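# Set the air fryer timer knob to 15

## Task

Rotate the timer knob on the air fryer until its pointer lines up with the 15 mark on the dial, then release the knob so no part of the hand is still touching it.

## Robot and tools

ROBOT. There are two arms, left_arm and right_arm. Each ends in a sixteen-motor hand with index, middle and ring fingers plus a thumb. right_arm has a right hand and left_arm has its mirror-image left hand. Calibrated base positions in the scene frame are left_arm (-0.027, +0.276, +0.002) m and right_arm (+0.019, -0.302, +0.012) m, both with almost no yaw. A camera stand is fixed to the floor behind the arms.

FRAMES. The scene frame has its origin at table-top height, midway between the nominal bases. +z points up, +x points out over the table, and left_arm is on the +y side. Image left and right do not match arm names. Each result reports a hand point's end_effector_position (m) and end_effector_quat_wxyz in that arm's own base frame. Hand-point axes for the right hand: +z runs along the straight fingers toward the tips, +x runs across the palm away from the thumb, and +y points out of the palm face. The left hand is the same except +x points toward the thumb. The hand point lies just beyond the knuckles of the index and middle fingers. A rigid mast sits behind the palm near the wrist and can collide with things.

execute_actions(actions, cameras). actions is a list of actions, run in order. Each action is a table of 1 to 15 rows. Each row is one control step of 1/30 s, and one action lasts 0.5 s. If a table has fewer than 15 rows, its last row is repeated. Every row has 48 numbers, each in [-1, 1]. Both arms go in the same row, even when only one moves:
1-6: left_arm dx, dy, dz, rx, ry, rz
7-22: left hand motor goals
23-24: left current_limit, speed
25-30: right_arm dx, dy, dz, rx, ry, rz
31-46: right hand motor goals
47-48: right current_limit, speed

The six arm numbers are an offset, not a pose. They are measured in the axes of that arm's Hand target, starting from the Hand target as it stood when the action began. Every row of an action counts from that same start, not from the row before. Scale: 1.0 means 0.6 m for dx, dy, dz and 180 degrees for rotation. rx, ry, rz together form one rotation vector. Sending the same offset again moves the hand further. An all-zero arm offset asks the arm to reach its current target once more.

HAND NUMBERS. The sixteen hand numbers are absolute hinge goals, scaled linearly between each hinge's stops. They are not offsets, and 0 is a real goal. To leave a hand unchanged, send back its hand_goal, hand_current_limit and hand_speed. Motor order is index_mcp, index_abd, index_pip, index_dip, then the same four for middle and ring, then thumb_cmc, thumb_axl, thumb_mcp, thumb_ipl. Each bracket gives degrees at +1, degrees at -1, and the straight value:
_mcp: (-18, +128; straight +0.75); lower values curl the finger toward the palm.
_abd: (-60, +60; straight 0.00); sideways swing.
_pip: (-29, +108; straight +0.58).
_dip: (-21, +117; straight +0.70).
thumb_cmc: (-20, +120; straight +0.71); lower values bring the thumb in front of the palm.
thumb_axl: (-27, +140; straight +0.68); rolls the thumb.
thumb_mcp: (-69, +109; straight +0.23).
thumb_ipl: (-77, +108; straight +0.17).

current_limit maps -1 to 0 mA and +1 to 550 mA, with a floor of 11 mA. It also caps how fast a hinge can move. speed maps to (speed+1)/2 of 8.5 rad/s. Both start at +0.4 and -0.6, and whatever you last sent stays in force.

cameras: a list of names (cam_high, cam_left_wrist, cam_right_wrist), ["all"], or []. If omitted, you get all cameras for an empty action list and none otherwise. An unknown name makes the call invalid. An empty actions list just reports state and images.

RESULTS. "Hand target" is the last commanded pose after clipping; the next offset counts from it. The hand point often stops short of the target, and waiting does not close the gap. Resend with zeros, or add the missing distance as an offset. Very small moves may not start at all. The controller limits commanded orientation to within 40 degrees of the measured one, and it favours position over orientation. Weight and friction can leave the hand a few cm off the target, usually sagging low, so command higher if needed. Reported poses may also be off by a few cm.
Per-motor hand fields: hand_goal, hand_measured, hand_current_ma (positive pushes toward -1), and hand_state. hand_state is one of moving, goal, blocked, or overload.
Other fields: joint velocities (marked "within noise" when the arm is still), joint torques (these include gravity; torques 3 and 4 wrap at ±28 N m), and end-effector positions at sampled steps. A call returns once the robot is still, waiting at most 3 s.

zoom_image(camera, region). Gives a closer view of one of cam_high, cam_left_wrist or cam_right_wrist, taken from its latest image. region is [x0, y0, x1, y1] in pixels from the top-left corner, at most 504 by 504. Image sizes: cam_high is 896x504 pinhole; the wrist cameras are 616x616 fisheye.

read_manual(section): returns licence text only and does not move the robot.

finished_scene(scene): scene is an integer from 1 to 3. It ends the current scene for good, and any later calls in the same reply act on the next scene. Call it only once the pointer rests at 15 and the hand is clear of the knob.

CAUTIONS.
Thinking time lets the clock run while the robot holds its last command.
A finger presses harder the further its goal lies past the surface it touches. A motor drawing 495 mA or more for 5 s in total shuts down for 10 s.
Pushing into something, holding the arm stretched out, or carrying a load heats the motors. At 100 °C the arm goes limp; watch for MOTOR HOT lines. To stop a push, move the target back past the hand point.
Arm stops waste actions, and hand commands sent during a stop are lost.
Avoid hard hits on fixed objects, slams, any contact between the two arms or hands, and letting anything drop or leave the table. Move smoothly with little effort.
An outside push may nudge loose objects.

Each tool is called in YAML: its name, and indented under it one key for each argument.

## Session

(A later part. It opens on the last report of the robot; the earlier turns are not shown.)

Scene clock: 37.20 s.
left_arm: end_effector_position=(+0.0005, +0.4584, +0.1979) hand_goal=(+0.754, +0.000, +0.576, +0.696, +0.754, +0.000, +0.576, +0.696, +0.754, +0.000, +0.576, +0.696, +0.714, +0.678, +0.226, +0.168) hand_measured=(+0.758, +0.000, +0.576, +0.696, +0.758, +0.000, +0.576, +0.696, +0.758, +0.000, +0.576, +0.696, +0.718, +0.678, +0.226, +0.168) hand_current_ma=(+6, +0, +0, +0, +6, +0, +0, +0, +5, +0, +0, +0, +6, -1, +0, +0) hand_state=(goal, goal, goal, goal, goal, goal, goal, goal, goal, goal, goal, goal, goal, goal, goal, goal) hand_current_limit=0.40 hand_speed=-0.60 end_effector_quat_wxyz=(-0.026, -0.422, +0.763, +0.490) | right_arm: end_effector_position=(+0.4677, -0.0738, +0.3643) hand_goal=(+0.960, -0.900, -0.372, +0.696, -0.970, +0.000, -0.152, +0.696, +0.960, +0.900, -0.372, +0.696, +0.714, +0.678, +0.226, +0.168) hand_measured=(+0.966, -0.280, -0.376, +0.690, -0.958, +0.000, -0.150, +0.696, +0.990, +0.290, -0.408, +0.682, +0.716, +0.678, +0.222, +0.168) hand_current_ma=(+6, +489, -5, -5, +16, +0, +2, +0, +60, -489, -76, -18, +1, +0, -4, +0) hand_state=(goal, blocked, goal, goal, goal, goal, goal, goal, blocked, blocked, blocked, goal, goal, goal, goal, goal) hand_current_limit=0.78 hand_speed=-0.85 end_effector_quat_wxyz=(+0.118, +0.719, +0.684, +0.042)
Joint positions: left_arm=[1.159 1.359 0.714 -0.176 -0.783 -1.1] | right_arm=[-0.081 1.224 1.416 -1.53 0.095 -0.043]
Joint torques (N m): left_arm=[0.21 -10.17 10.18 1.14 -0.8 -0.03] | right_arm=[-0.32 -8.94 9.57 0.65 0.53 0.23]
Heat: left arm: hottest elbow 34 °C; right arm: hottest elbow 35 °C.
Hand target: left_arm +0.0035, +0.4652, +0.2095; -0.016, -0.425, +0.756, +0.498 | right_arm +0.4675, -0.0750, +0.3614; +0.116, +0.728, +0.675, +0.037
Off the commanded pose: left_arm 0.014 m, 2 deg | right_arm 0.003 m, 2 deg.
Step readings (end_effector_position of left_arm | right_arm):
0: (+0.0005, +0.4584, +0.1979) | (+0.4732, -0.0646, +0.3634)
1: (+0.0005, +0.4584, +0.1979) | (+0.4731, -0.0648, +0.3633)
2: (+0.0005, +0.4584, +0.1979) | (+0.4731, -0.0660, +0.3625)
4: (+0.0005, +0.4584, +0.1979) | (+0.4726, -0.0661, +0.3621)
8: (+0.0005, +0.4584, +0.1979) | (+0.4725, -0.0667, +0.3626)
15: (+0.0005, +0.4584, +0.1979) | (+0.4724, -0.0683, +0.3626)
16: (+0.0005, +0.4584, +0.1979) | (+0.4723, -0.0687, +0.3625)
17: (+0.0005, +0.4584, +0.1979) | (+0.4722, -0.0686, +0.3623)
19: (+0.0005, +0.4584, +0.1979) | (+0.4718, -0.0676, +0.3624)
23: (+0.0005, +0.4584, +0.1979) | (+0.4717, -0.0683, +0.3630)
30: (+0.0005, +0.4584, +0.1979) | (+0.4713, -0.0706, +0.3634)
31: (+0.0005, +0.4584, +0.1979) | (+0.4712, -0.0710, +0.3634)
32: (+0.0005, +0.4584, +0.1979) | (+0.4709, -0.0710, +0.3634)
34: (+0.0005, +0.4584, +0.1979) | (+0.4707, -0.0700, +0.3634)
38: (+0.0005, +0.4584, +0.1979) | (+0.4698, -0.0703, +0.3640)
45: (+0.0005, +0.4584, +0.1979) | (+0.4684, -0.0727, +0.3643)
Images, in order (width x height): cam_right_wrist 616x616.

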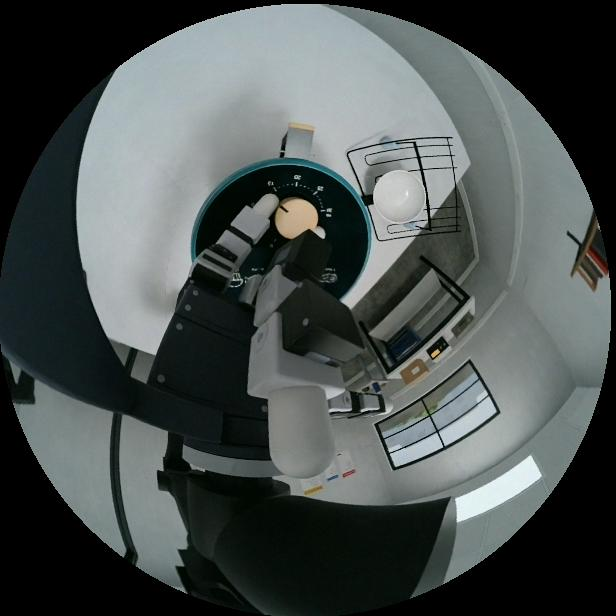

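execute_actions:
  actions:
    - [[0,0,0,0,0,0,0.754,0,0.576,0.696,0.754,0,0.576,0.696,0.754,0,0.576,0.696,0.714,0.678,0.226,0.168,0.4,-0.6,-0.004,-0.0042,-0.0005,0.0059,-0.0122,0.0539,0.959,-0.9,-0.372,0.696,-0.97,0,-0.153,0.696,0.959,0.9,-0.372,0.696,0.714,0.678,0.226,0.168,0.78,-0.85]]
    - [[0,0,0,0,0,0,0.754,0,0.576,0.696,0.754,0,0.576,0.696,0.754,0,0.576,0.696,0.714,0.678,0.226,0.168,0.4,-0.6,-0.0032,-0.0034,-0.0004,0.0047,-0.0098,0.0431,0.959,-0.9,-0.372,0.696,-0.97,0,-0.153,0.696,0.959,0.9,-0.372,0.696,0.714,0.678,0.226,0.168,0.78,-0.85]]
  cameras: ["all"]

zoom_image:
  camera: "cam_right_wrist"
  region: [260, 170, 330, 240]

zoom_image:
  camera: "cam_high"
  region: [252, 222, 312, 282]

Scene clock: 39.37 s.
left_arm: end_effector_position=(+0.0005, +0.4584, +0.1979) hand_goal=(+0.754, +0.000, +0.576, +0.696, +0.754, +0.000, +0.576, +0.696, +0.754, +0.000, +0.576, +0.696, +0.714, +0.678, +0.226, +0.168) hand_measured=(+0.758, +0.000, +0.576, +0.696, +0.758, +0.000, +0.576, +0.696, +0.758, +0.000, +0.576, +0.696, +0.718, +0.678, +0.226, +0.168) hand_current_ma=(+6, +0, +0, +0, +6, +0, +0, +0, +5, +0, +0, +0, +6, -1, +0, +0) hand_state=(goal, goal, goal, goal, goal, goal, goal, goal, goal, goal, goal, goal, goal, goal, goal, goal) hand_current_limit=0.40 hand_speed=-0.60 end_effector_quat_wxyz=(-0.026, -0.422, +0.763, +0.490) | right_arm: end_effector_position=(+0.4567, -0.0755, +0.3618) hand_goal=(+0.960, -0.900, -0.372, +0.696, -0.970, +0.000, -0.152, +0.696, +0.960, +0.900, -0.372, +0.696, +0.714, +0.678, +0.226, +0.168) hand_measured=(+0.940, -0.280, -0.392, +0.686, -0.958, +0.000, -0.150, +0.696, +0.990, +0.300, -0.408, +0.696, +0.716, +0.678, +0.222, +0.168) hand_current_ma=(-36, +490, -34, -11, +16, +0, +2, +0, +60, -489, -76, +0, +1, +0, -4, +0) hand_state=(blocked, blocked, blocked, goal, goal, goal, goal, goal, blocked, blocked, blocked, goal, goal, goal, goal, goal) hand_current_limit=0.78 hand_speed=-0.85 end_effector_quat_wxyz=(+0.123, +0.814, +0.567, +0.027)
Joint positions: left_arm=[1.159 1.359 0.714 -0.176 -0.783 -1.1] | right_arm=[0.009 1.248 1.431 -1.569 0.172 0.348]
Joint torques (N m): left_arm=[0.21 -10.23 10.19 1.11 -0.79 -0.03] | right_arm=[-0.26 -7.18 11.69 -0.05 0.69 0.31]
Heat: left arm: hottest elbow 34 °C; right arm: hottest elbow 35 °C.
Hand target: left_arm +0.0035, +0.4652, +0.2095; -0.016, -0.425, +0.756, +0.498 | right_arm +0.4624, -0.0787, +0.3613; +0.121, +0.825, +0.553, +0.018
Off the commanded pose: left_arm 0.014 m, 2 deg | right_arm 0.007 m, 2 deg.
Step readings (end_effector_position of left_arm | right_arm):
0: (+0.0005, +0.4584, +0.1979) | (+0.4677, -0.0738, +0.3643)
1: (+0.0005, +0.4584, +0.1979) | (+0.4677, -0.0739, +0.3643)
2: (+0.0005, +0.4584, +0.1979) | (+0.4674, -0.0737, +0.3642)
4: (+0.0005, +0.4584, +0.1979) | (+0.4669, -0.0724, +0.3637)
8: (+0.0005, +0.4584, +0.1979) | (+0.4650, -0.0722, +0.3637)
15: (+0.0005, +0.4584, +0.1979) | (+0.4626, -0.0747, +0.3629)
16: (+0.0005, +0.4584, +0.1979) | (+0.4621, -0.0750, +0.3629)
17: (+0.0005, +0.4584, +0.1979) | (+0.4617, -0.0748, +0.3625)
19: (+0.0005, +0.4584, +0.1979) | (+0.4605, -0.0740, +0.3625)
23: (+0.0005, +0.4584, +0.1979) | (+0.4588, -0.0746, +0.3628)
30: (+0.0005, +0.4584, +0.1979) | (+0.4572, -0.0752, +0.3619)

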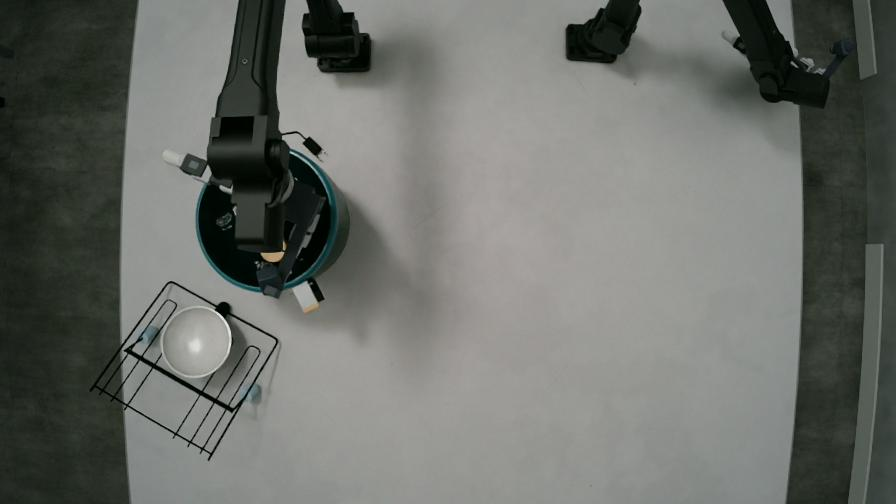

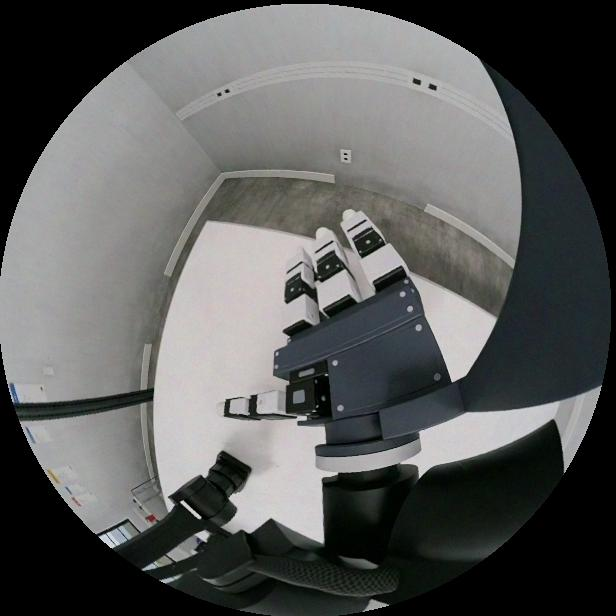

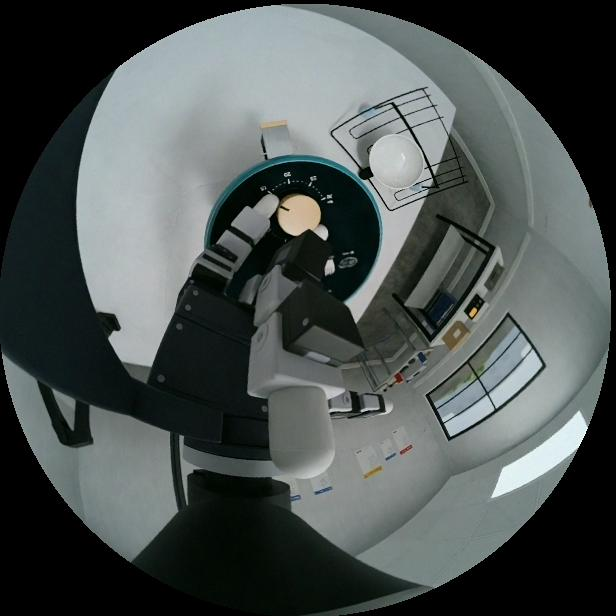

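Scaled by 7.200 from the camera's 616x616 image, which has a finer 880x880 frame.

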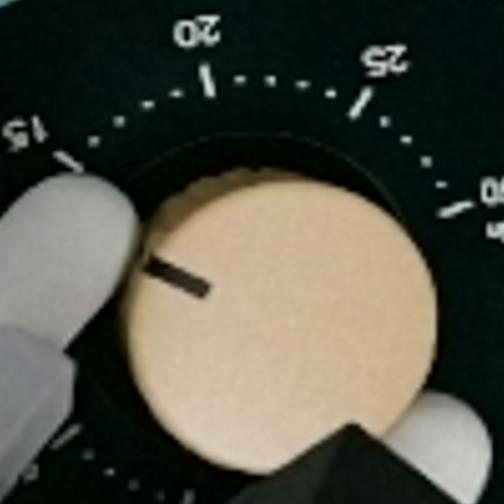

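Scaled by 8.400.

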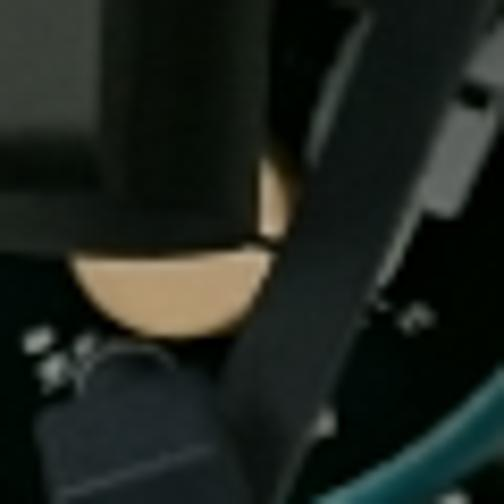

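execute_actions:
  actions:
    - [[0,0,0,0,0,0,0.754,0,0.576,0.696,0.754,0,0.576,0.696,0.754,0,0.576,0.696,0.714,0.678,0.226,0.168,0.4,-0.6,0,0,0,0,0,0,0.959,0.2,-0.372,0.696,-0.97,0,-0.153,0.696,0.959,-0.2,-0.372,0.696,0.714,0.678,0.226,0.168,0.4,-0.75]]
    - [[0,0,0,0,0,0,0.754,0,0.576,0.696,0.754,0,0.576,0.696,0.754,0,0.576,0.696,0.714,0.678,0.226,0.168,0.4,-0.6,0.0044,0.0173,-0.0481,-0.0118,0.0244,-0.1078,0.959,0.2,-0.372,0.696,-0.97,0,-0.153,0.696,0.959,-0.2,-0.372,0.696,0.714,0.678,0.226,0.168,0.4,-0.75]]
    - [[0,0,0,0,0,0,0.754,0,0.576,0.696,0.754,0,0.576,0.696,0.754,0,0.576,0.696,0.714,0.678,0.226,0.168,0.4,-0.6,0.0102,-0.0079,0.0487,-0.0059,0.0122,-0.0539,0.959,0.2,-0.372,0.696,-0.97,0,-0.153,0.696,0.959,-0.2,-0.372,0.696,0.714,0.678,0.226,0.168,0.4,-0.75]]
  cameras: ["cam_right_wrist"]

zoom_image:
  camera: "cam_right_wrist"
  region: [230, 150, 370, 290]

Scene clock: 43.03 s.
left_arm: end_effector_position=(+0.0005, +0.4584, +0.1979) hand_goal=(+0.754, +0.000, +0.576, +0.696, +0.754, +0.000, +0.576, +0.696, +0.754, +0.000, +0.576, +0.696, +0.714, +0.678, +0.226, +0.168) hand_measured=(+0.758, +0.000, +0.576, +0.696, +0.758, +0.000, +0.576, +0.696, +0.758, +0.000, +0.576, +0.696, +0.718, +0.678, +0.226, +0.168) hand_current_ma=(+6, +0, +0, +0, +6, +0, +0, +0, +5, +0, +0, +0, +6, -1, +0, +0) hand_state=(goal, goal, goal, goal, goal, goal, goal, goal, goal, goal, goal, goal, goal, goal, goal, goal) hand_current_limit=0.40 hand_speed=-0.60 end_effector_quat_wxyz=(-0.026, -0.422, +0.763, +0.490) | right_arm: end_effector_position=(+0.4719, -0.0714, +0.3647) hand_goal=(+0.960, +0.200, -0.372, +0.696, -0.970, +0.000, -0.152, +0.696, +0.960, -0.200, -0.372, +0.696, +0.714, +0.678, +0.226, +0.168) hand_measured=(+0.958, +0.196, -0.372, +0.694, -0.958, +0.000, -0.150, +0.696, +0.952, -0.200, -0.378, +0.694, +0.716, +0.678, +0.222, +0.168) hand_current_ma=(-1, -4, +0, -2, +16, +0, +2, +0, -9, +0, -6, -2, +1, +0, -4, +0) hand_state=(goal, goal, goal, goal, goal, goal, goal, goal, goal, goal, goal, goal, goal, goal, goal, goal) hand_current_limit=0.40 hand_speed=-0.75 end_effector_quat_wxyz=(+0.113, +0.659, +0.742, +0.048)
Joint positions: left_arm=[1.159 1.359 0.714 -0.176 -0.783 -1.1] | right_arm=[-0.131 1.226 1.421 -1.523 0.046 -0.256]
Joint torques (N m): left_arm=[0.15 -10.46 10.21 1.13 -0.79 -0.02] | right_arm=[-1.14 -9.82 8.57 1.13 -0.06 -0.23]
Heat: left arm: hottest elbow 34 °C; right arm: hottest elbow 35 °C.
Hand target: left_arm +0.0035, +0.4652, +0.2095; -0.016, -0.425, +0.756, +0.498 | right_arm +0.4702, -0.0718, +0.3612; +0.112, +0.653, +0.747, +0.049
Off the commanded pose: left_arm 0.014 m, 2 deg | right_arm 0.004 m, 1 deg.
Step readings (end_effector_position of left_arm | right_arm):
0: (+0.0005, +0.4584, +0.1979) | (+0.4567, -0.0756, +0.3618)
1: (+0.0005, +0.4584, +0.1979) | (+0.4567, -0.0756, +0.3618)
2: (+0.0005, +0.4584, +0.1979) | (+0.4567, -0.0756, +0.3618)
4: (+0.0005, +0.4584, +0.1979) | (+0.4567, -0.0754, +0.3618)
8: (+0.0005, +0.4584, +0.1979) | (+0.4553, -0.0758, +0.3618)
15: (+0.0005, +0.4584, +0.1979) | (+0.4534, -0.0788, +0.3625)
16: (+0.0005, +0.4584, +0.1979) | (+0.4534, -0.0788, +0.3625)
17: (+0.0005, +0.4584, +0.1979) | (+0.4543, -0.0783, +0.3624)
19: (+0.0005, +0.4584, +0.1979) | (+0.4567, -0.0769, +0.3620)
23: (+0.0005, +0.4584, +0.1979) | (+0.4589, -0.0792, +0.3627)
30: (+0.0005, +0.4584, +0.1979) | (+0.4606, -0.0767, +0.3641)
31: (+0.0005, +0.4584, +0.1979) | (+0.4609, -0.0756, +0.3639)
32: (+0.0005, +0.4584, +0.1979) | (+0.4615, -0.0749, +0.3641)
34: (+0.0005, +0.4584, +0.1979) | (+0.4655, -0.0724, +0.3656)
38: (+0.0005, +0.4584, +0.1979) | (+0.4689, -0.0745, +0.3659)
45: (+0.0005, +0.4584, +0.1979) | (+0.4709, -0.0728, +0.3644)
Images, in order (width x height): cam_right_wrist 616x616.

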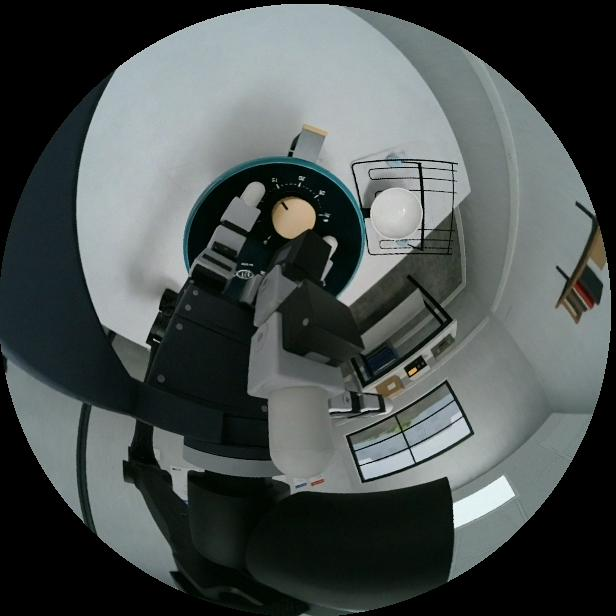

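Scaled by 3.600 from the camera's 616x616 image, which has a finer 880x880 frame.

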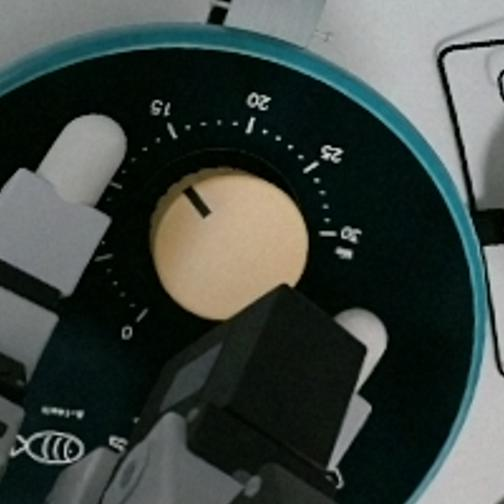

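execute_actions:
  actions:
    - [[0,0,0,0,0,0,0.754,0,0.576,0.696,0.754,0,0.576,0.696,0.754,0,0.576,0.696,0.714,0.678,0.226,0.168,0.4,-0.6,0,0,0,0,0,0,0.959,-0.9,-0.372,0.696,-0.97,0,-0.153,0.696,0.959,0.9,-0.372,0.696,0.714,0.678,0.226,0.168,0.2,-0.82]]
    - [[0,0,0,0,0,0,0.754,0,0.576,0.696,0.754,0,0.576,0.696,0.754,0,0.576,0.696,0.714,0.678,0.226,0.168,0.4,-0.6,0,0,0,0,0,0,0.959,-0.9,-0.372,0.696,-0.97,0,-0.153,0.696,0.959,0.9,-0.372,0.696,0.714,0.678,0.226,0.168,0.2,-0.82]]
    - [[0,0,0,0,0,0,0.754,0,0.576,0.696,0.754,0,0.576,0.696,0.754,0,0.576,0.696,0.714,0.678,0.226,0.168,0.4,-0.6,0,0,0,0,0,0,0.959,-0.9,-0.372,0.696,-0.97,0,-0.153,0.696,0.959,0.9,-0.372,0.696,0.714,0.678,0.226,0.168,0.78,-0.85]]
    - [[0,0,0,0,0,0,0.754,0,0.576,0.696,0.754,0,0.576,0.696,0.754,0,0.576,0.696,0.714,0.678,0.226,0.168,0.4,-0.6,-0.004,-0.0042,-0.0005,0.0059,-0.0122,0.0539,0.959,-0.9,-0.372,0.696,-0.97,0,-0.153,0.696,0.959,0.9,-0.372,0.696,0.714,0.678,0.226,0.168,0.78,-0.85]]
  cameras: ["cam_right_wrist"]

zoom_image:
  camera: "cam_right_wrist"
  region: [255, 170, 335, 250]

Scene clock: 46.20 s.
left_arm: end_effector_position=(+0.0005, +0.4584, +0.1979) hand_goal=(+0.754, +0.000, +0.576, +0.696, +0.754, +0.000, +0.576, +0.696, +0.754, +0.000, +0.576, +0.696, +0.714, +0.678, +0.226, +0.168) hand_measured=(+0.758, +0.000, +0.576, +0.696, +0.758, +0.000, +0.576, +0.696, +0.758, +0.000, +0.576, +0.696, +0.718, +0.678, +0.226, +0.168) hand_current_ma=(+6, +0, +0, +0, +6, +0, +0, +0, +5, +0, +0, +0, +6, -1, +0, +0) hand_state=(goal, goal, goal, goal, goal, goal, goal, goal, goal, goal, goal, goal, goal, goal, goal, goal) hand_current_limit=0.40 hand_speed=-0.60 end_effector_quat_wxyz=(-0.026, -0.422, +0.763, +0.490) | right_arm: end_effector_position=(+0.4701, -0.0735, +0.3647) hand_goal=(+0.960, -0.900, -0.372, +0.696, -0.970, +0.000, -0.152, +0.696, +0.960, +0.900, -0.372, +0.696, +0.714, +0.678, +0.226, +0.168) hand_measured=(+0.962, -0.274, -0.374, +0.692, -0.958, +0.000, -0.150, +0.696, +0.980, +0.276, -0.398, +0.690, +0.716, +0.678, +0.222, +0.168) hand_current_ma=(+2, +490, -1, -3, +16, +0, +2, +0, +37, -489, -47, -6, +1, +0, -4, +0) hand_state=(goal, blocked, goal, goal, goal, goal, goal, goal, blocked, blocked, blocked, goal, goal, goal, goal, goal) hand_current_limit=0.78 hand_speed=-0.85 end_effector_quat_wxyz=(+0.118, +0.707, +0.696, +0.044)
Joint positions: left_arm=[1.159 1.359 0.714 -0.176 -0.783 -1.1] | right_arm=[-0.091 1.226 1.418 -1.524 0.085 -0.084]
Joint torques (N m): left_arm=[0.26 -10.34 10.26 1.11 -0.79 -0.03] | right_arm=[-0.21 -9.29 9.22 0.53 0.53 0.18]
Heat: left arm: hottest elbow 34 °C; right arm: hottest elbow 35 °C.
Hand target: left_arm +0.0035, +0.4652, +0.2095; -0.016, -0.425, +0.756, +0.498 | right_arm +0.4679, -0.0745, +0.3612; +0.116, +0.716, +0.687, +0.039
Off the commanded pose: left_arm 0.014 m, 2 deg | right_arm 0.004 m, 2 deg.
Step readings (end_effector_position of left_arm | right_arm):
0: (+0.0005, +0.4584, +0.1979) | (+0.4720, -0.0714, +0.3647)
1: (+0.0005, +0.4584, +0.1979) | (+0.4720, -0.0714, +0.3647)
2: (+0.0005, +0.4584, +0.1979) | (+0.4720, -0.0712, +0.3647)
4: (+0.0005, +0.4584, +0.1979) | (+0.4721, -0.0704, +0.3646)
8: (+0.0005, +0.4584, +0.1979) | (+0.4721, -0.0699, +0.3648)
15: (+0.0005, +0.4584, +0.1979) | (+0.4721, -0.0698, +0.3648)
16: (+0.0005, +0.4584, +0.1979) | (+0.4721, -0.0698, +0.3648)
17: (+0.0005, +0.4584, +0.1979) | (+0.4721, -0.0698, +0.3648)
19: (+0.0005, +0.4584, +0.1979) | (+0.4721, -0.0697, +0.3648)
23: (+0.0005, +0.4584, +0.1979) | (+0.4719, -0.0699, +0.3639)
30: (+0.0005, +0.4584, +0.1979) | (+0.4718, -0.0699, +0.3635)
31: (+0.0005, +0.4584, +0.1979) | (+0.4718, -0.0699, +0.3635)
32: (+0.0005, +0.4584, +0.1979) | (+0.4718, -0.0699, +0.3635)
34: (+0.0005, +0.4584, +0.1979) | (+0.4718, -0.0699, +0.3635)
38: (+0.0005, +0.4584, +0.1979) | (+0.4718, -0.0699, +0.3635)
45: (+0.0005, +0.4584, +0.1979) | (+0.4718, -0.0699, +0.3635)
46: (+0.0005, +0.4584, +0.1979) | (+0.4717, -0.0701, +0.3635)
47: (+0.0005, +0.4584, +0.1979) | (+0.4716, -0.0709, +0.3635)
49: (+0.0005, +0.4584, +0.1979) | (+0.4716, -0.0712, +0.3638)
53: (+0.0005, +0.4584, +0.1979) | (+0.4714, -0.0710, +0.3644)
60: (+0.0005, +0.4584, +0.1979) | (+0.4705, -0.0729, +0.3647)
Images, in order (width x height): cam_right_wrist 616x616.

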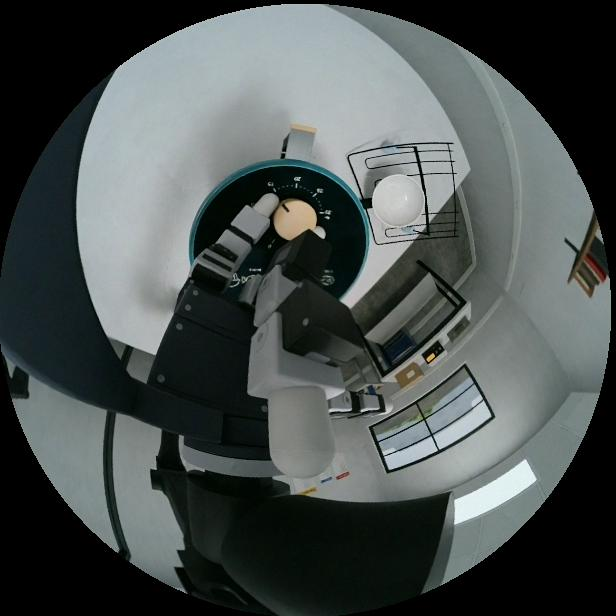

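Scaled by 6.300 from the camera's 616x616 image, which has a finer 880x880 frame.

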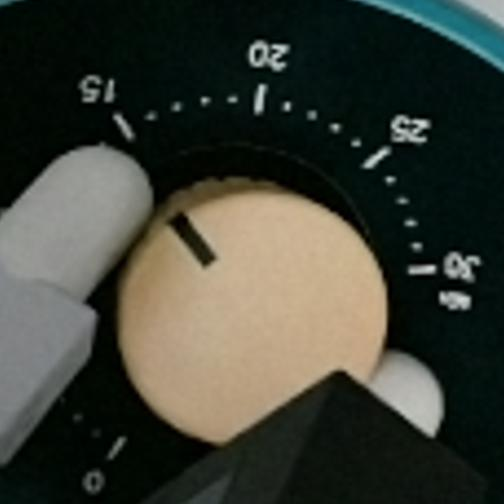

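execute_actions:
  actions:
    - [[0,0,0,0,0,0,0.754,0,0.576,0.696,0.754,0,0.576,0.696,0.754,0,0.576,0.696,0.714,0.678,0.226,0.168,0.4,-0.6,-0.0024,-0.0025,-0.0003,0.0036,-0.0073,0.0323,0.959,-0.9,-0.372,0.696,-0.97,0,-0.153,0.696,0.959,0.9,-0.372,0.696,0.714,0.678,0.226,0.168,0.78,-0.85]]
  cameras: ["cam_right_wrist"]

zoom_image:
  camera: "cam_right_wrist"
  region: [255, 170, 335, 250]

Scene clock: 48.53 s.
left_arm: end_effector_position=(+0.0005, +0.4584, +0.1979) hand_goal=(+0.754, +0.000, +0.576, +0.696, +0.754, +0.000, +0.576, +0.696, +0.754, +0.000, +0.576, +0.696, +0.714, +0.678, +0.226, +0.168) hand_measured=(+0.758, +0.000, +0.576, +0.696, +0.758, +0.000, +0.576, +0.696, +0.758, +0.000, +0.576, +0.696, +0.718, +0.678, +0.226, +0.168) hand_current_ma=(+6, +0, +0, +0, +6, +0, +0, +0, +5, +0, +0, +0, +6, -1, +0, +0) hand_state=(goal, goal, goal, goal, goal, goal, goal, goal, goal, goal, goal, goal, goal, goal, goal, goal) hand_current_limit=0.40 hand_speed=-0.60 end_effector_quat_wxyz=(-0.026, -0.422, +0.763, +0.490) | right_arm: end_effector_position=(+0.4676, -0.0749, +0.3642) hand_goal=(+0.960, -0.900, -0.372, +0.696, -0.970, +0.000, -0.152, +0.696, +0.960, +0.900, -0.372, +0.696, +0.714, +0.678, +0.226, +0.168) hand_measured=(+0.958, -0.274, -0.370, +0.694, -0.958, +0.000, -0.150, +0.696, +0.980, +0.276, -0.398, +0.690, +0.716, +0.678, +0.222, +0.168) hand_current_ma=(-1, +489, +1, -1, +16, +0, +2, +0, +38, -489, -47, -7, +1, +0, -4, +0) hand_state=(goal, blocked, goal, goal, goal, goal, goal, goal, blocked, blocked, blocked, goal, goal, goal, goal, goal) hand_current_limit=0.78 hand_speed=-0.85 end_effector_quat_wxyz=(+0.122, +0.742, +0.658, +0.041)
Joint positions: left_arm=[1.159 1.359 0.714 -0.176 -0.783 -1.1] | right_arm=[-0.06 1.229 1.418 -1.529 0.114 0.047]
Joint torques (N m): left_arm=[0.26 -10.46 10.21 1.16 -0.79 -0.03] | right_arm=[0.09 -8.53 9.92 0.16 0.6 0.25]
Heat: left arm: hottest elbow 34 °C; right arm: hottest elbow 35 °C.
Hand target: left_arm +0.0035, +0.4652, +0.2095; -0.016, -0.425, +0.756, +0.498 | right_arm +0.4664, -0.0759, +0.3613; +0.118, +0.751, +0.649, +0.032
Off the commanded pose: left_arm 0.014 m, 2 deg | right_arm 0.003 m, 2 deg.
Step readings (end_effector_position of left_arm | right_arm):
0: (+0.0005, +0.4584, +0.1979) | (+0.4701, -0.0735, +0.3647)
1: (+0.0005, +0.4584, +0.1979) | (+0.4701, -0.0736, +0.3648)
2: (+0.0005, +0.4584, +0.1979) | (+0.4698, -0.0736, +0.3648)
4: (+0.0005, +0.4584, +0.1979) | (+0.4695, -0.0731, +0.3649)
8: (+0.0005, +0.4584, +0.1979) | (+0.4689, -0.0727, +0.3646)
15: (+0.0005, +0.4584, +0.1979) | (+0.4680, -0.0742, +0.3643)
Images, in order (width x height): cam_right_wrist 616x616.

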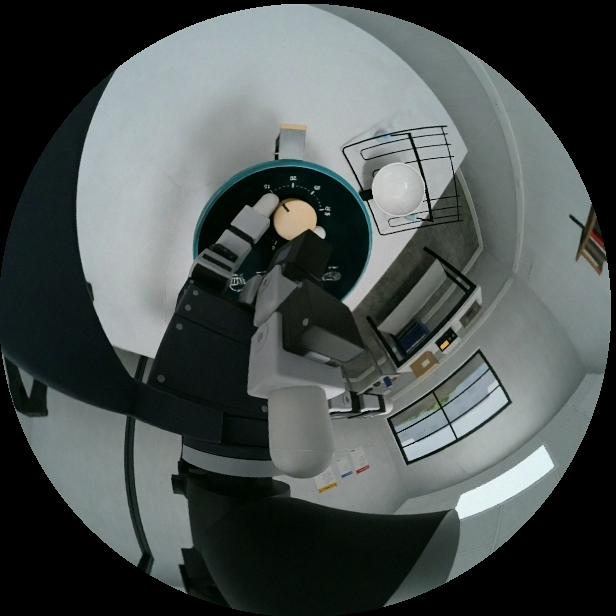

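Scaled by 6.300 from the camera's 616x616 image, which has a finer 880x880 frame.

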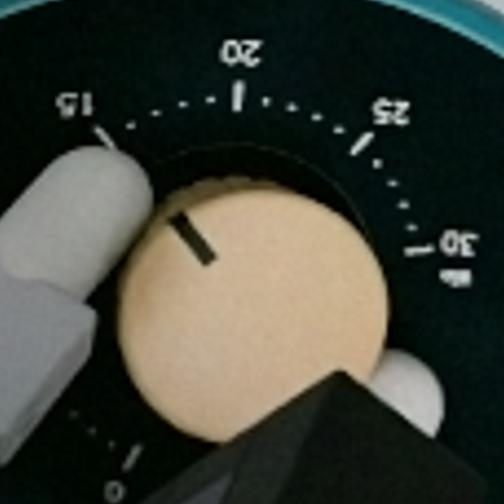

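execute_actions:
  actions:
    - [[0,0,0,0,0,0,0.754,0,0.576,0.696,0.754,0,0.576,0.696,0.754,0,0.576,0.696,0.714,0.678,0.226,0.168,0.4,-0.6,0,0,0,0,0,0,0.959,0.2,-0.372,0.696,-0.97,0,-0.153,0.696,0.959,-0.2,-0.372,0.696,0.714,0.678,0.226,0.168,0.4,-0.8]]
  cameras: ["cam_right_wrist"]

zoom_image:
  camera: "cam_right_wrist"
  region: [255, 170, 335, 250]

Scene clock: 50.07 s.
left_arm: end_effector_position=(+0.0005, +0.4584, +0.1979) hand_goal=(+0.754, +0.000, +0.576, +0.696, +0.754, +0.000, +0.576, +0.696, +0.754, +0.000, +0.576, +0.696, +0.714, +0.678, +0.226, +0.168) hand_measured=(+0.758, +0.000, +0.576, +0.696, +0.758, +0.000, +0.576, +0.696, +0.758, +0.000, +0.576, +0.696, +0.718, +0.678, +0.226, +0.168) hand_current_ma=(+6, +0, +0, +0, +6, +0, +0, +0, +5, +0, +0, +0, +6, -1, +0, +0) hand_state=(goal, goal, goal, goal, goal, goal, goal, goal, goal, goal, goal, goal, goal, goal, goal, goal) hand_current_limit=0.40 hand_speed=-0.60 end_effector_quat_wxyz=(-0.026, -0.422, +0.763, +0.490) | right_arm: end_effector_position=(+0.4654, -0.0781, +0.3641) hand_goal=(+0.960, +0.200, -0.372, +0.696, -0.970, +0.000, -0.152, +0.696, +0.960, -0.200, -0.372, +0.696, +0.714, +0.678, +0.226, +0.168) hand_measured=(+0.958, +0.194, -0.370, +0.694, -0.958, +0.000, -0.150, +0.696, +0.950, -0.174, -0.388, +0.690, +0.716, +0.678, +0.222, +0.168) hand_current_ma=(-1, -4, +1, -1, +16, +0, +2, +0, -14, +39, -23, -7, +1, +0, -4, +0) hand_state=(goal, goal, goal, goal, goal, goal, goal, goal, goal, blocked, goal, goal, goal, goal, goal, goal) hand_current_limit=0.40 hand_speed=-0.80 end_effector_quat_wxyz=(+0.124, +0.749, +0.650, +0.035)
Joint positions: left_arm=[1.159 1.359 0.714 -0.176 -0.783 -1.1] | right_arm=[-0.058 1.229 1.418 -1.535 0.127 0.07]
Joint torques (N m): left_arm=[0.26 -10.4 10.21 1.13 -0.8 -0.04] | right_arm=[-0.09 -8.59 9.98 0.39 0.09 0.04]
Heat: left arm: hottest elbow 35 °C; right arm: hottest elbow 36 °C.
Hand target: left_arm +0.0035, +0.4652, +0.2095; -0.016, -0.425, +0.756, +0.498 | right_arm +0.4663, -0.0759, +0.3612; +0.118, +0.751, +0.649, +0.032
Off the commanded pose: left_arm 0.014 m, 2 deg | right_arm 0.004 m, 1 deg.
Step readings (end_effector_position of left_arm | right_arm):
0: (+0.0005, +0.4584, +0.1979) | (+0.4676, -0.0750, +0.3642)
1: (+0.0005, +0.4584, +0.1979) | (+0.4676, -0.0750, +0.3642)
2: (+0.0005, +0.4584, +0.1979) | (+0.4676, -0.0750, +0.3642)
4: (+0.0005, +0.4584, +0.1979) | (+0.4676, -0.0750, +0.3642)
8: (+0.0005, +0.4584, +0.1979) | (+0.4671, -0.0749, +0.3640)
15: (+0.0005, +0.4584, +0.1979) | (+0.4657, -0.0772, +0.3639)
Images, in order (width x height): cam_right_wrist 616x616.

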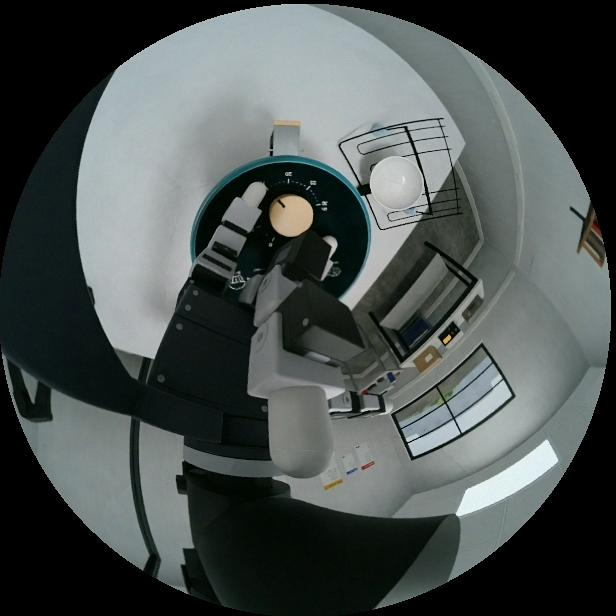

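Scaled by 6.300 from the camera's 616x616 image, which has a finer 880x880 frame.

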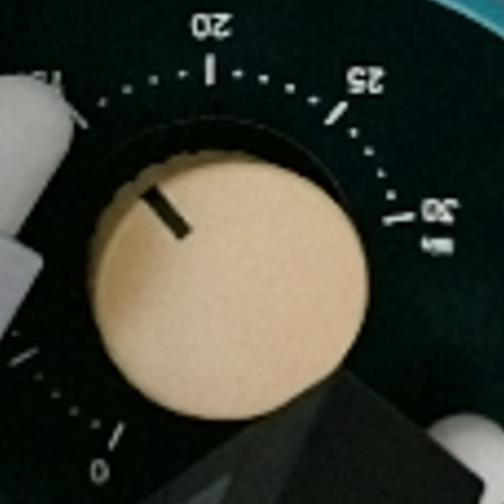

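execute_actions:
  actions:
    - [[0,0,0,0,0,0,0.754,0,0.576,0.696,0.754,0,0.576,0.696,0.754,0,0.576,0.696,0.714,0.678,0.226,0.168,0.4,-0.6,-0.011,0.0226,-0.0968,0,0,0,0.959,0.2,-0.372,0.696,-0.97,0,-0.153,0.696,0.959,-0.2,-0.372,0.696,0.714,0.678,0.226,0.168,0.4,-0.8]]
  cameras: ["all"]

zoom_image:
  camera: "cam_right_wrist"
  region: [250, 170, 320, 240]

zoom_image:
  camera: "cam_high"
  region: [252, 222, 312, 282]

Scene clock: 51.43 s.
left_arm: end_effector_position=(+0.0005, +0.4584, +0.1979) hand_goal=(+0.754, +0.000, +0.576, +0.696, +0.754, +0.000, +0.576, +0.696, +0.754, +0.000, +0.576, +0.696, +0.714, +0.678, +0.226, +0.168) hand_measured=(+0.758, +0.000, +0.576, +0.696, +0.758, +0.000, +0.576, +0.696, +0.758, +0.000, +0.576, +0.696, +0.718, +0.678, +0.226, +0.168) hand_current_ma=(+6, +0, +0, +0, +6, +0, +0, +0, +5, +0, +0, +0, +6, -1, +0, +0) hand_state=(goal, goal, goal, goal, goal, goal, goal, goal, goal, goal, goal, goal, goal, goal, goal, goal) hand_current_limit=0.40 hand_speed=-0.60 end_effector_quat_wxyz=(-0.026, -0.422, +0.763, +0.490) | right_arm: end_effector_position=(+0.4601, -0.0776, +0.3998) hand_goal=(+0.960, +0.200, -0.372, +0.696, -0.970, +0.000, -0.152, +0.696, +0.960, -0.200, -0.372, +0.696, +0.714, +0.678, +0.226, +0.168) hand_measured=(+0.958, +0.194, -0.370, +0.694, -0.958, +0.000, -0.150, +0.696, +0.958, -0.196, -0.372, +0.694, +0.716, +0.678, +0.222, +0.168) hand_current_ma=(-1, -4, +1, -1, +16, +0, +2, +0, -1, +3, +0, -2, +1, +0, -4, +0) hand_state=(goal, goal, goal, goal, goal, goal, goal, goal, goal, goal, goal, goal, goal, goal, goal, goal) hand_current_limit=0.40 hand_speed=-0.80 end_effector_quat_wxyz=(+0.107, +0.750, +0.652, +0.018)
Joint positions: left_arm=[1.159 1.359 0.714 -0.176 -0.783 -1.1] | right_arm=[-0.058 1.269 1.566 -1.691 0.127 0.07]
Joint torques (N m): left_arm=[0.21 -10.29 10.21 1.13 -0.79 -0.02] | right_arm=[-0.21 -8.7 13.57 0.23 0.11 0.03]
Heat: left arm: hottest elbow 35 °C; right arm: hottest elbow 36 °C.
Hand target: left_arm +0.0035, +0.4652, +0.2095; -0.016, -0.425, +0.756, +0.498 | right_arm +0.4667, -0.0763, +0.4213; +0.118, +0.751, +0.649, +0.032
Off the commanded pose: left_arm 0.014 m, 2 deg | right_arm 0.022 m, 2 deg.
Step readings (end_effector_position of left_arm | right_arm):
0: (+0.0005, +0.4584, +0.1979) | (+0.4654, -0.0781, +0.3641)
1: (+0.0005, +0.4584, +0.1979) | (+0.4649, -0.0780, +0.3638)
2: (+0.0005, +0.4584, +0.1979) | (+0.4633, -0.0779, +0.3647)
4: (+0.0005, +0.4584, +0.1979) | (+0.4585, -0.0775, +0.3675)
8: (+0.0005, +0.4584, +0.1979) | (+0.4582, -0.0775, +0.3874)
15: (+0.0005, +0.4584, +0.1979) | (+0.4573, -0.0775, +0.4072)

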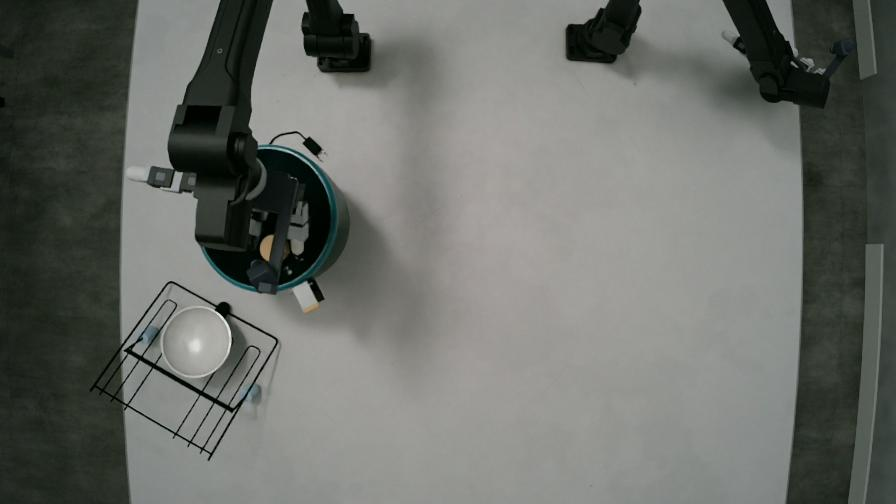

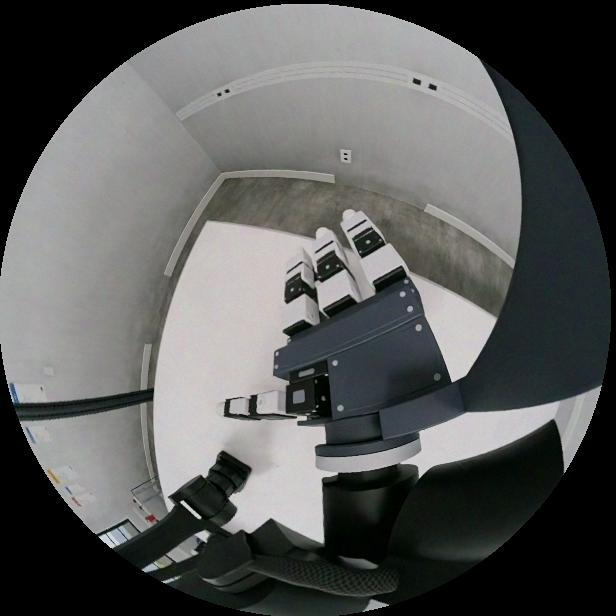

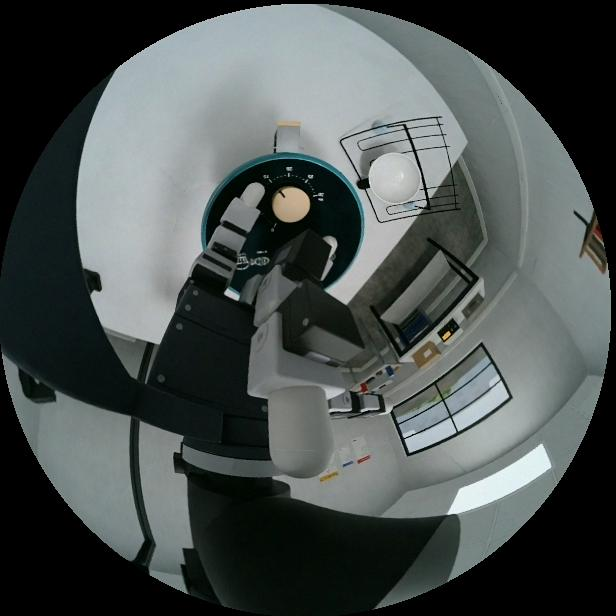

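Scaled by 7.200 from the camera's 616x616 image, which has a finer 880x880 frame.

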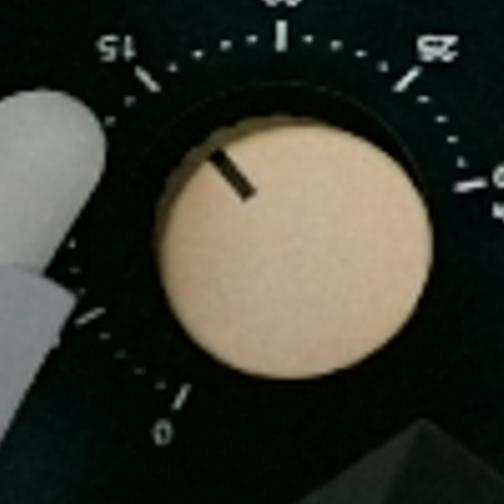

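Scaled by 8.400.

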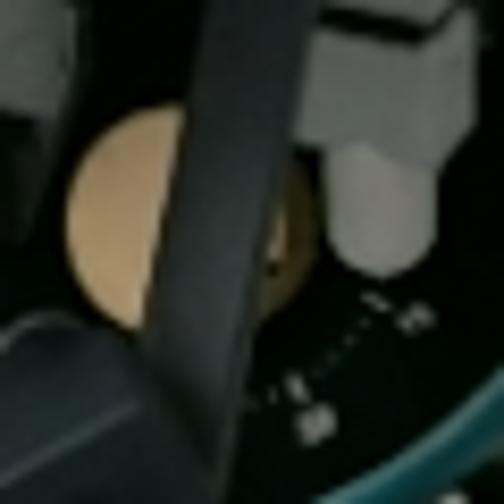

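execute_actions:
  actions:
    - [[0,0,0,0,0,0,0.754,0,0.576,0.696,0.754,0,0.576,0.696,0.754,0,0.576,0.696,0.714,0.678,0.226,0.168,0.4,-0.6,-0.0545,0.0175,-0.0417,0,0,0,0.959,0.2,-0.372,0.696,-0.97,0,-0.153,0.696,0.959,-0.2,-0.372,0.696,0.714,0.678,0.226,0.168,0.4,-0.8]]
    - [[0,0,0,0,0,0,0.754,0,0.576,0.696,0.754,0,0.576,0.696,0.754,0,0.576,0.696,0.714,0.678,0.226,0.168,0.4,-0.6,-0.1473,0.0195,0.0203,0,0,0,0.959,0.2,-0.372,0.696,-0.97,0,-0.153,0.696,0.959,-0.2,-0.372,0.696,0.714,0.678,0.226,0.168,0.4,-0.8]]
    - [[0,0,0,0,0,0,0.754,0,0.576,0.696,0.754,0,0.576,0.696,0.754,0,0.576,0.696,0.714,0.678,0.226,0.168,0.4,-0.6,-0.082,0.011,0.011,0,0,0,0.959,0.2,-0.372,0.696,-0.97,0,-0.153,0.696,0.959,-0.2,-0.372,0.696,0.714,0.678,0.226,0.168,0.4,-0.8]]
  cameras: ["all"]

zoom_image:
  camera: "cam_high"
  region: [252, 222, 312, 282]

zoom_image:
  camera: "cam_high"
  region: [255, 230, 291, 266]

zoom_image:
  camera: "cam_right_wrist"
  region: [190, 150, 290, 250]

Scene clock: 54.43 s.
left_arm: end_effector_position=(+0.0005, +0.4584, +0.1979) hand_goal=(+0.754, +0.000, +0.576, +0.696, +0.754, +0.000, +0.576, +0.696, +0.754, +0.000, +0.576, +0.696, +0.714, +0.678, +0.226, +0.168) hand_measured=(+0.758, +0.000, +0.576, +0.696, +0.758, +0.000, +0.576, +0.696, +0.758, +0.000, +0.576, +0.696, +0.718, +0.678, +0.226, +0.168) hand_current_ma=(+6, +0, +0, +0, +6, +0, +0, +0, +5, +0, +0, +0, +6, -1, +0, +0) hand_state=(goal, goal, goal, goal, goal, goal, goal, goal, goal, goal, goal, goal, goal, goal, goal, goal) hand_current_limit=0.40 hand_speed=-0.60 end_effector_quat_wxyz=(-0.026, -0.422, +0.763, +0.490) | right_arm: end_effector_position=(+0.4586, -0.2468, +0.4286) hand_goal=(+0.960, +0.200, -0.372, +0.696, -0.970, +0.000, -0.152, +0.696, +0.960, -0.200, -0.372, +0.696, +0.714, +0.678, +0.226, +0.168) hand_measured=(+0.958, +0.196, -0.370, +0.694, -0.958, +0.000, -0.150, +0.696, +0.958, -0.198, -0.372, +0.694, +0.716, +0.678, +0.222, +0.168) hand_current_ma=(-1, -2, +1, -1, +16, +0, +2, +0, -1, +1, +0, -2, +1, +0, -4, +0) hand_state=(goal, goal, goal, goal, goal, goal, goal, goal, goal, goal, goal, goal, goal, goal, goal, goal) hand_current_limit=0.40 hand_speed=-0.80 end_effector_quat_wxyz=(+0.111, +0.758, +0.642, +0.029)
Joint positions: left_arm=[1.159 1.359 0.714 -0.176 -0.783 -1.1] | right_arm=[-0.496 1.393 1.753 -1.702 0.027 -0.334]
Joint torques (N m): left_arm=[0.32 -10.4 10.22 1.16 -0.79 -0.03] | right_arm=[-0.15 -10.99 13.74 0.65 -0.06 -0.18]
Heat: left arm: hottest elbow 35 °C; right arm: hottest elbow 36 °C.
Hand target: left_arm +0.0035, +0.4652, +0.2095; -0.016, -0.425, +0.756, +0.498 | right_arm +0.4668, -0.2465, +0.4514; +0.118, +0.751, +0.649, +0.033
Off the commanded pose: left_arm 0.014 m, 2 deg | right_arm 0.024 m, 1 deg.
joint sent to its limit (right arm) — joint 4 (wrist pitch), lower limit. The joint targets still meet the commanded pose.
Step readings (end_effector_position of left_arm | right_arm):
0: (+0.0005, +0.4584, +0.1979) | (+0.4600, -0.0776, +0.3998)
1: (+0.0005, +0.4584, +0.1979) | (+0.4601, -0.0776, +0.4001)
2: (+0.0005, +0.4584, +0.1979) | (+0.4598, -0.0790, +0.4012)
4: (+0.0005, +0.4584, +0.1979) | (+0.4601, -0.0831, +0.4058)
8: (+0.0005, +0.4584, +0.1979) | (+0.4600, -0.1007, +0.4218)
15: (+0.0005, +0.4584, +0.1979) | (+0.4605, -0.1069, +0.4301)
16: (+0.0005, +0.4584, +0.1979) | (+0.4606, -0.1074, +0.4299)
17: (+0.0005, +0.4584, +0.1979) | (+0.4605, -0.1097, +0.4297)
19: (+0.0005, +0.4584, +0.1979) | (+0.4596, -0.1274, +0.4307)
23: (+0.0005, +0.4584, +0.1979) | (+0.4510, -0.1862, +0.4318)
30: (+0.0005, +0.4584, +0.1979) | (+0.4569, -0.2010, +0.4252)
31: (+0.0005, +0.4584, +0.1979) | (+0.4579, -0.2003, +0.4250)
32: (+0.0005, +0.4584, +0.1979) | (+0.4585, -0.2010, +0.4254)
34: (+0.0005, +0.4584, +0.1979) | (+0.4606, -0.2072, +0.4288)
38: (+0.0005, +0.4584, +0.1979) | (+0.4574, -0.2358, +0.4335)
45: (+0.0005, +0.4584, +0.1979) | (+0.4576, -0.2477, +0.4275)

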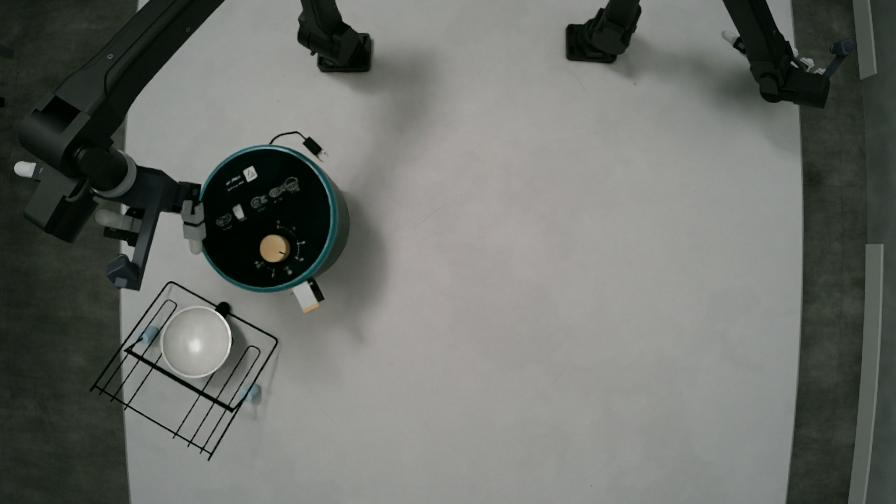

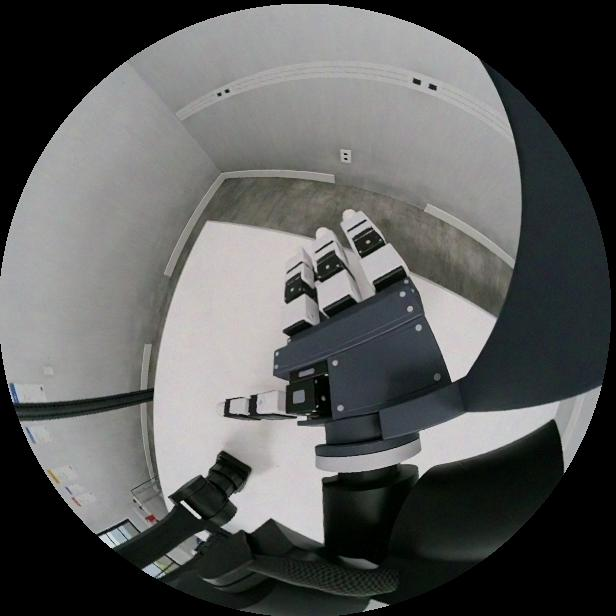

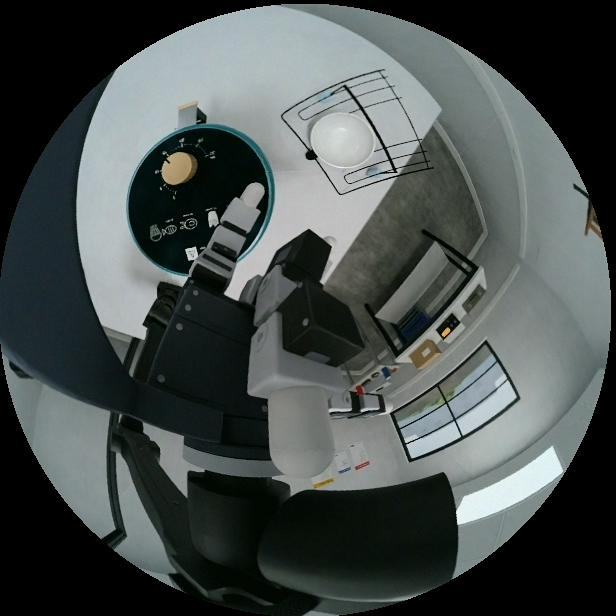

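Scaled by 8.400.

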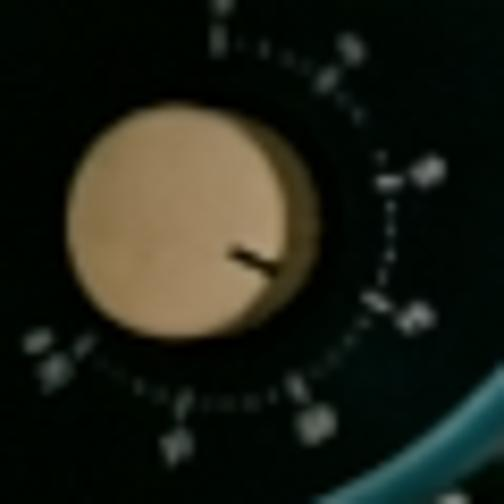

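Scaled by 14.000.

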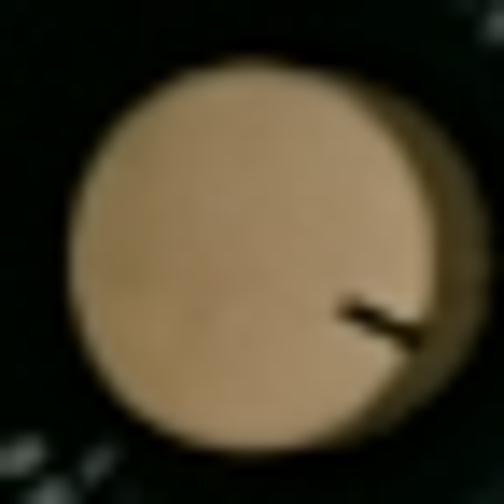

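Scaled by 5.040 from the camera's 616x616 image, which has a finer 880x880 frame.

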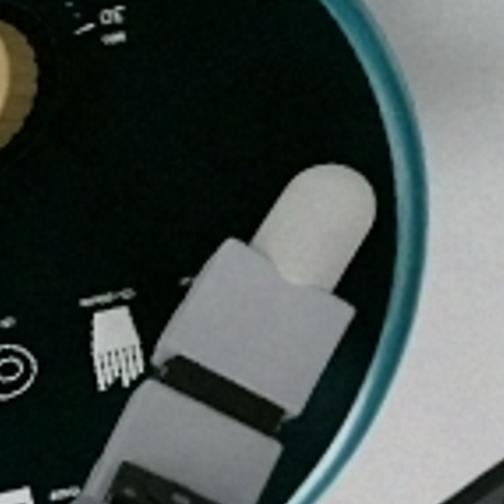

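zoom_image:
  camera: "cam_right_wrist"
  region: [145, 130, 215, 200]

zoom_image:
  camera: "cam_high"
  region: [258, 228, 306, 276]

Scaled by 7.200 from the camera's 616x616 image, which has a finer 880x880 frame.

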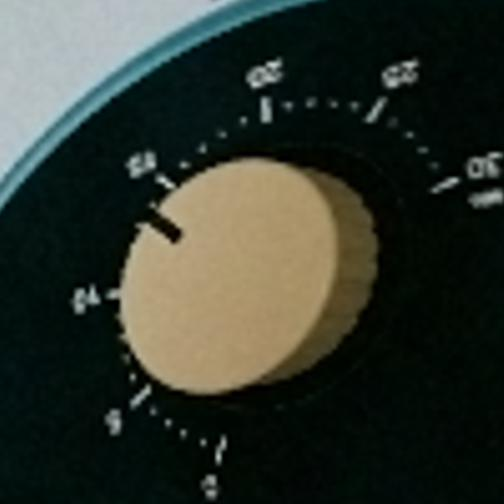

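Scaled by 10.500.

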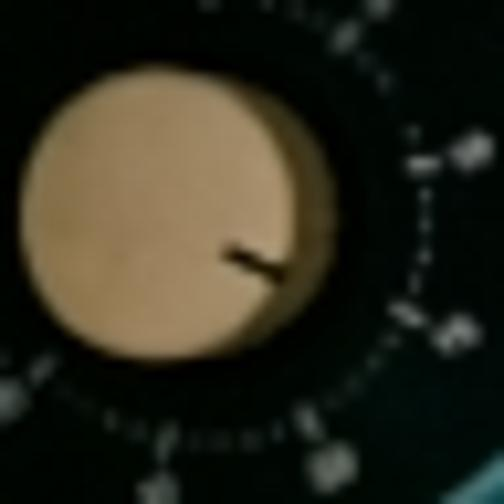

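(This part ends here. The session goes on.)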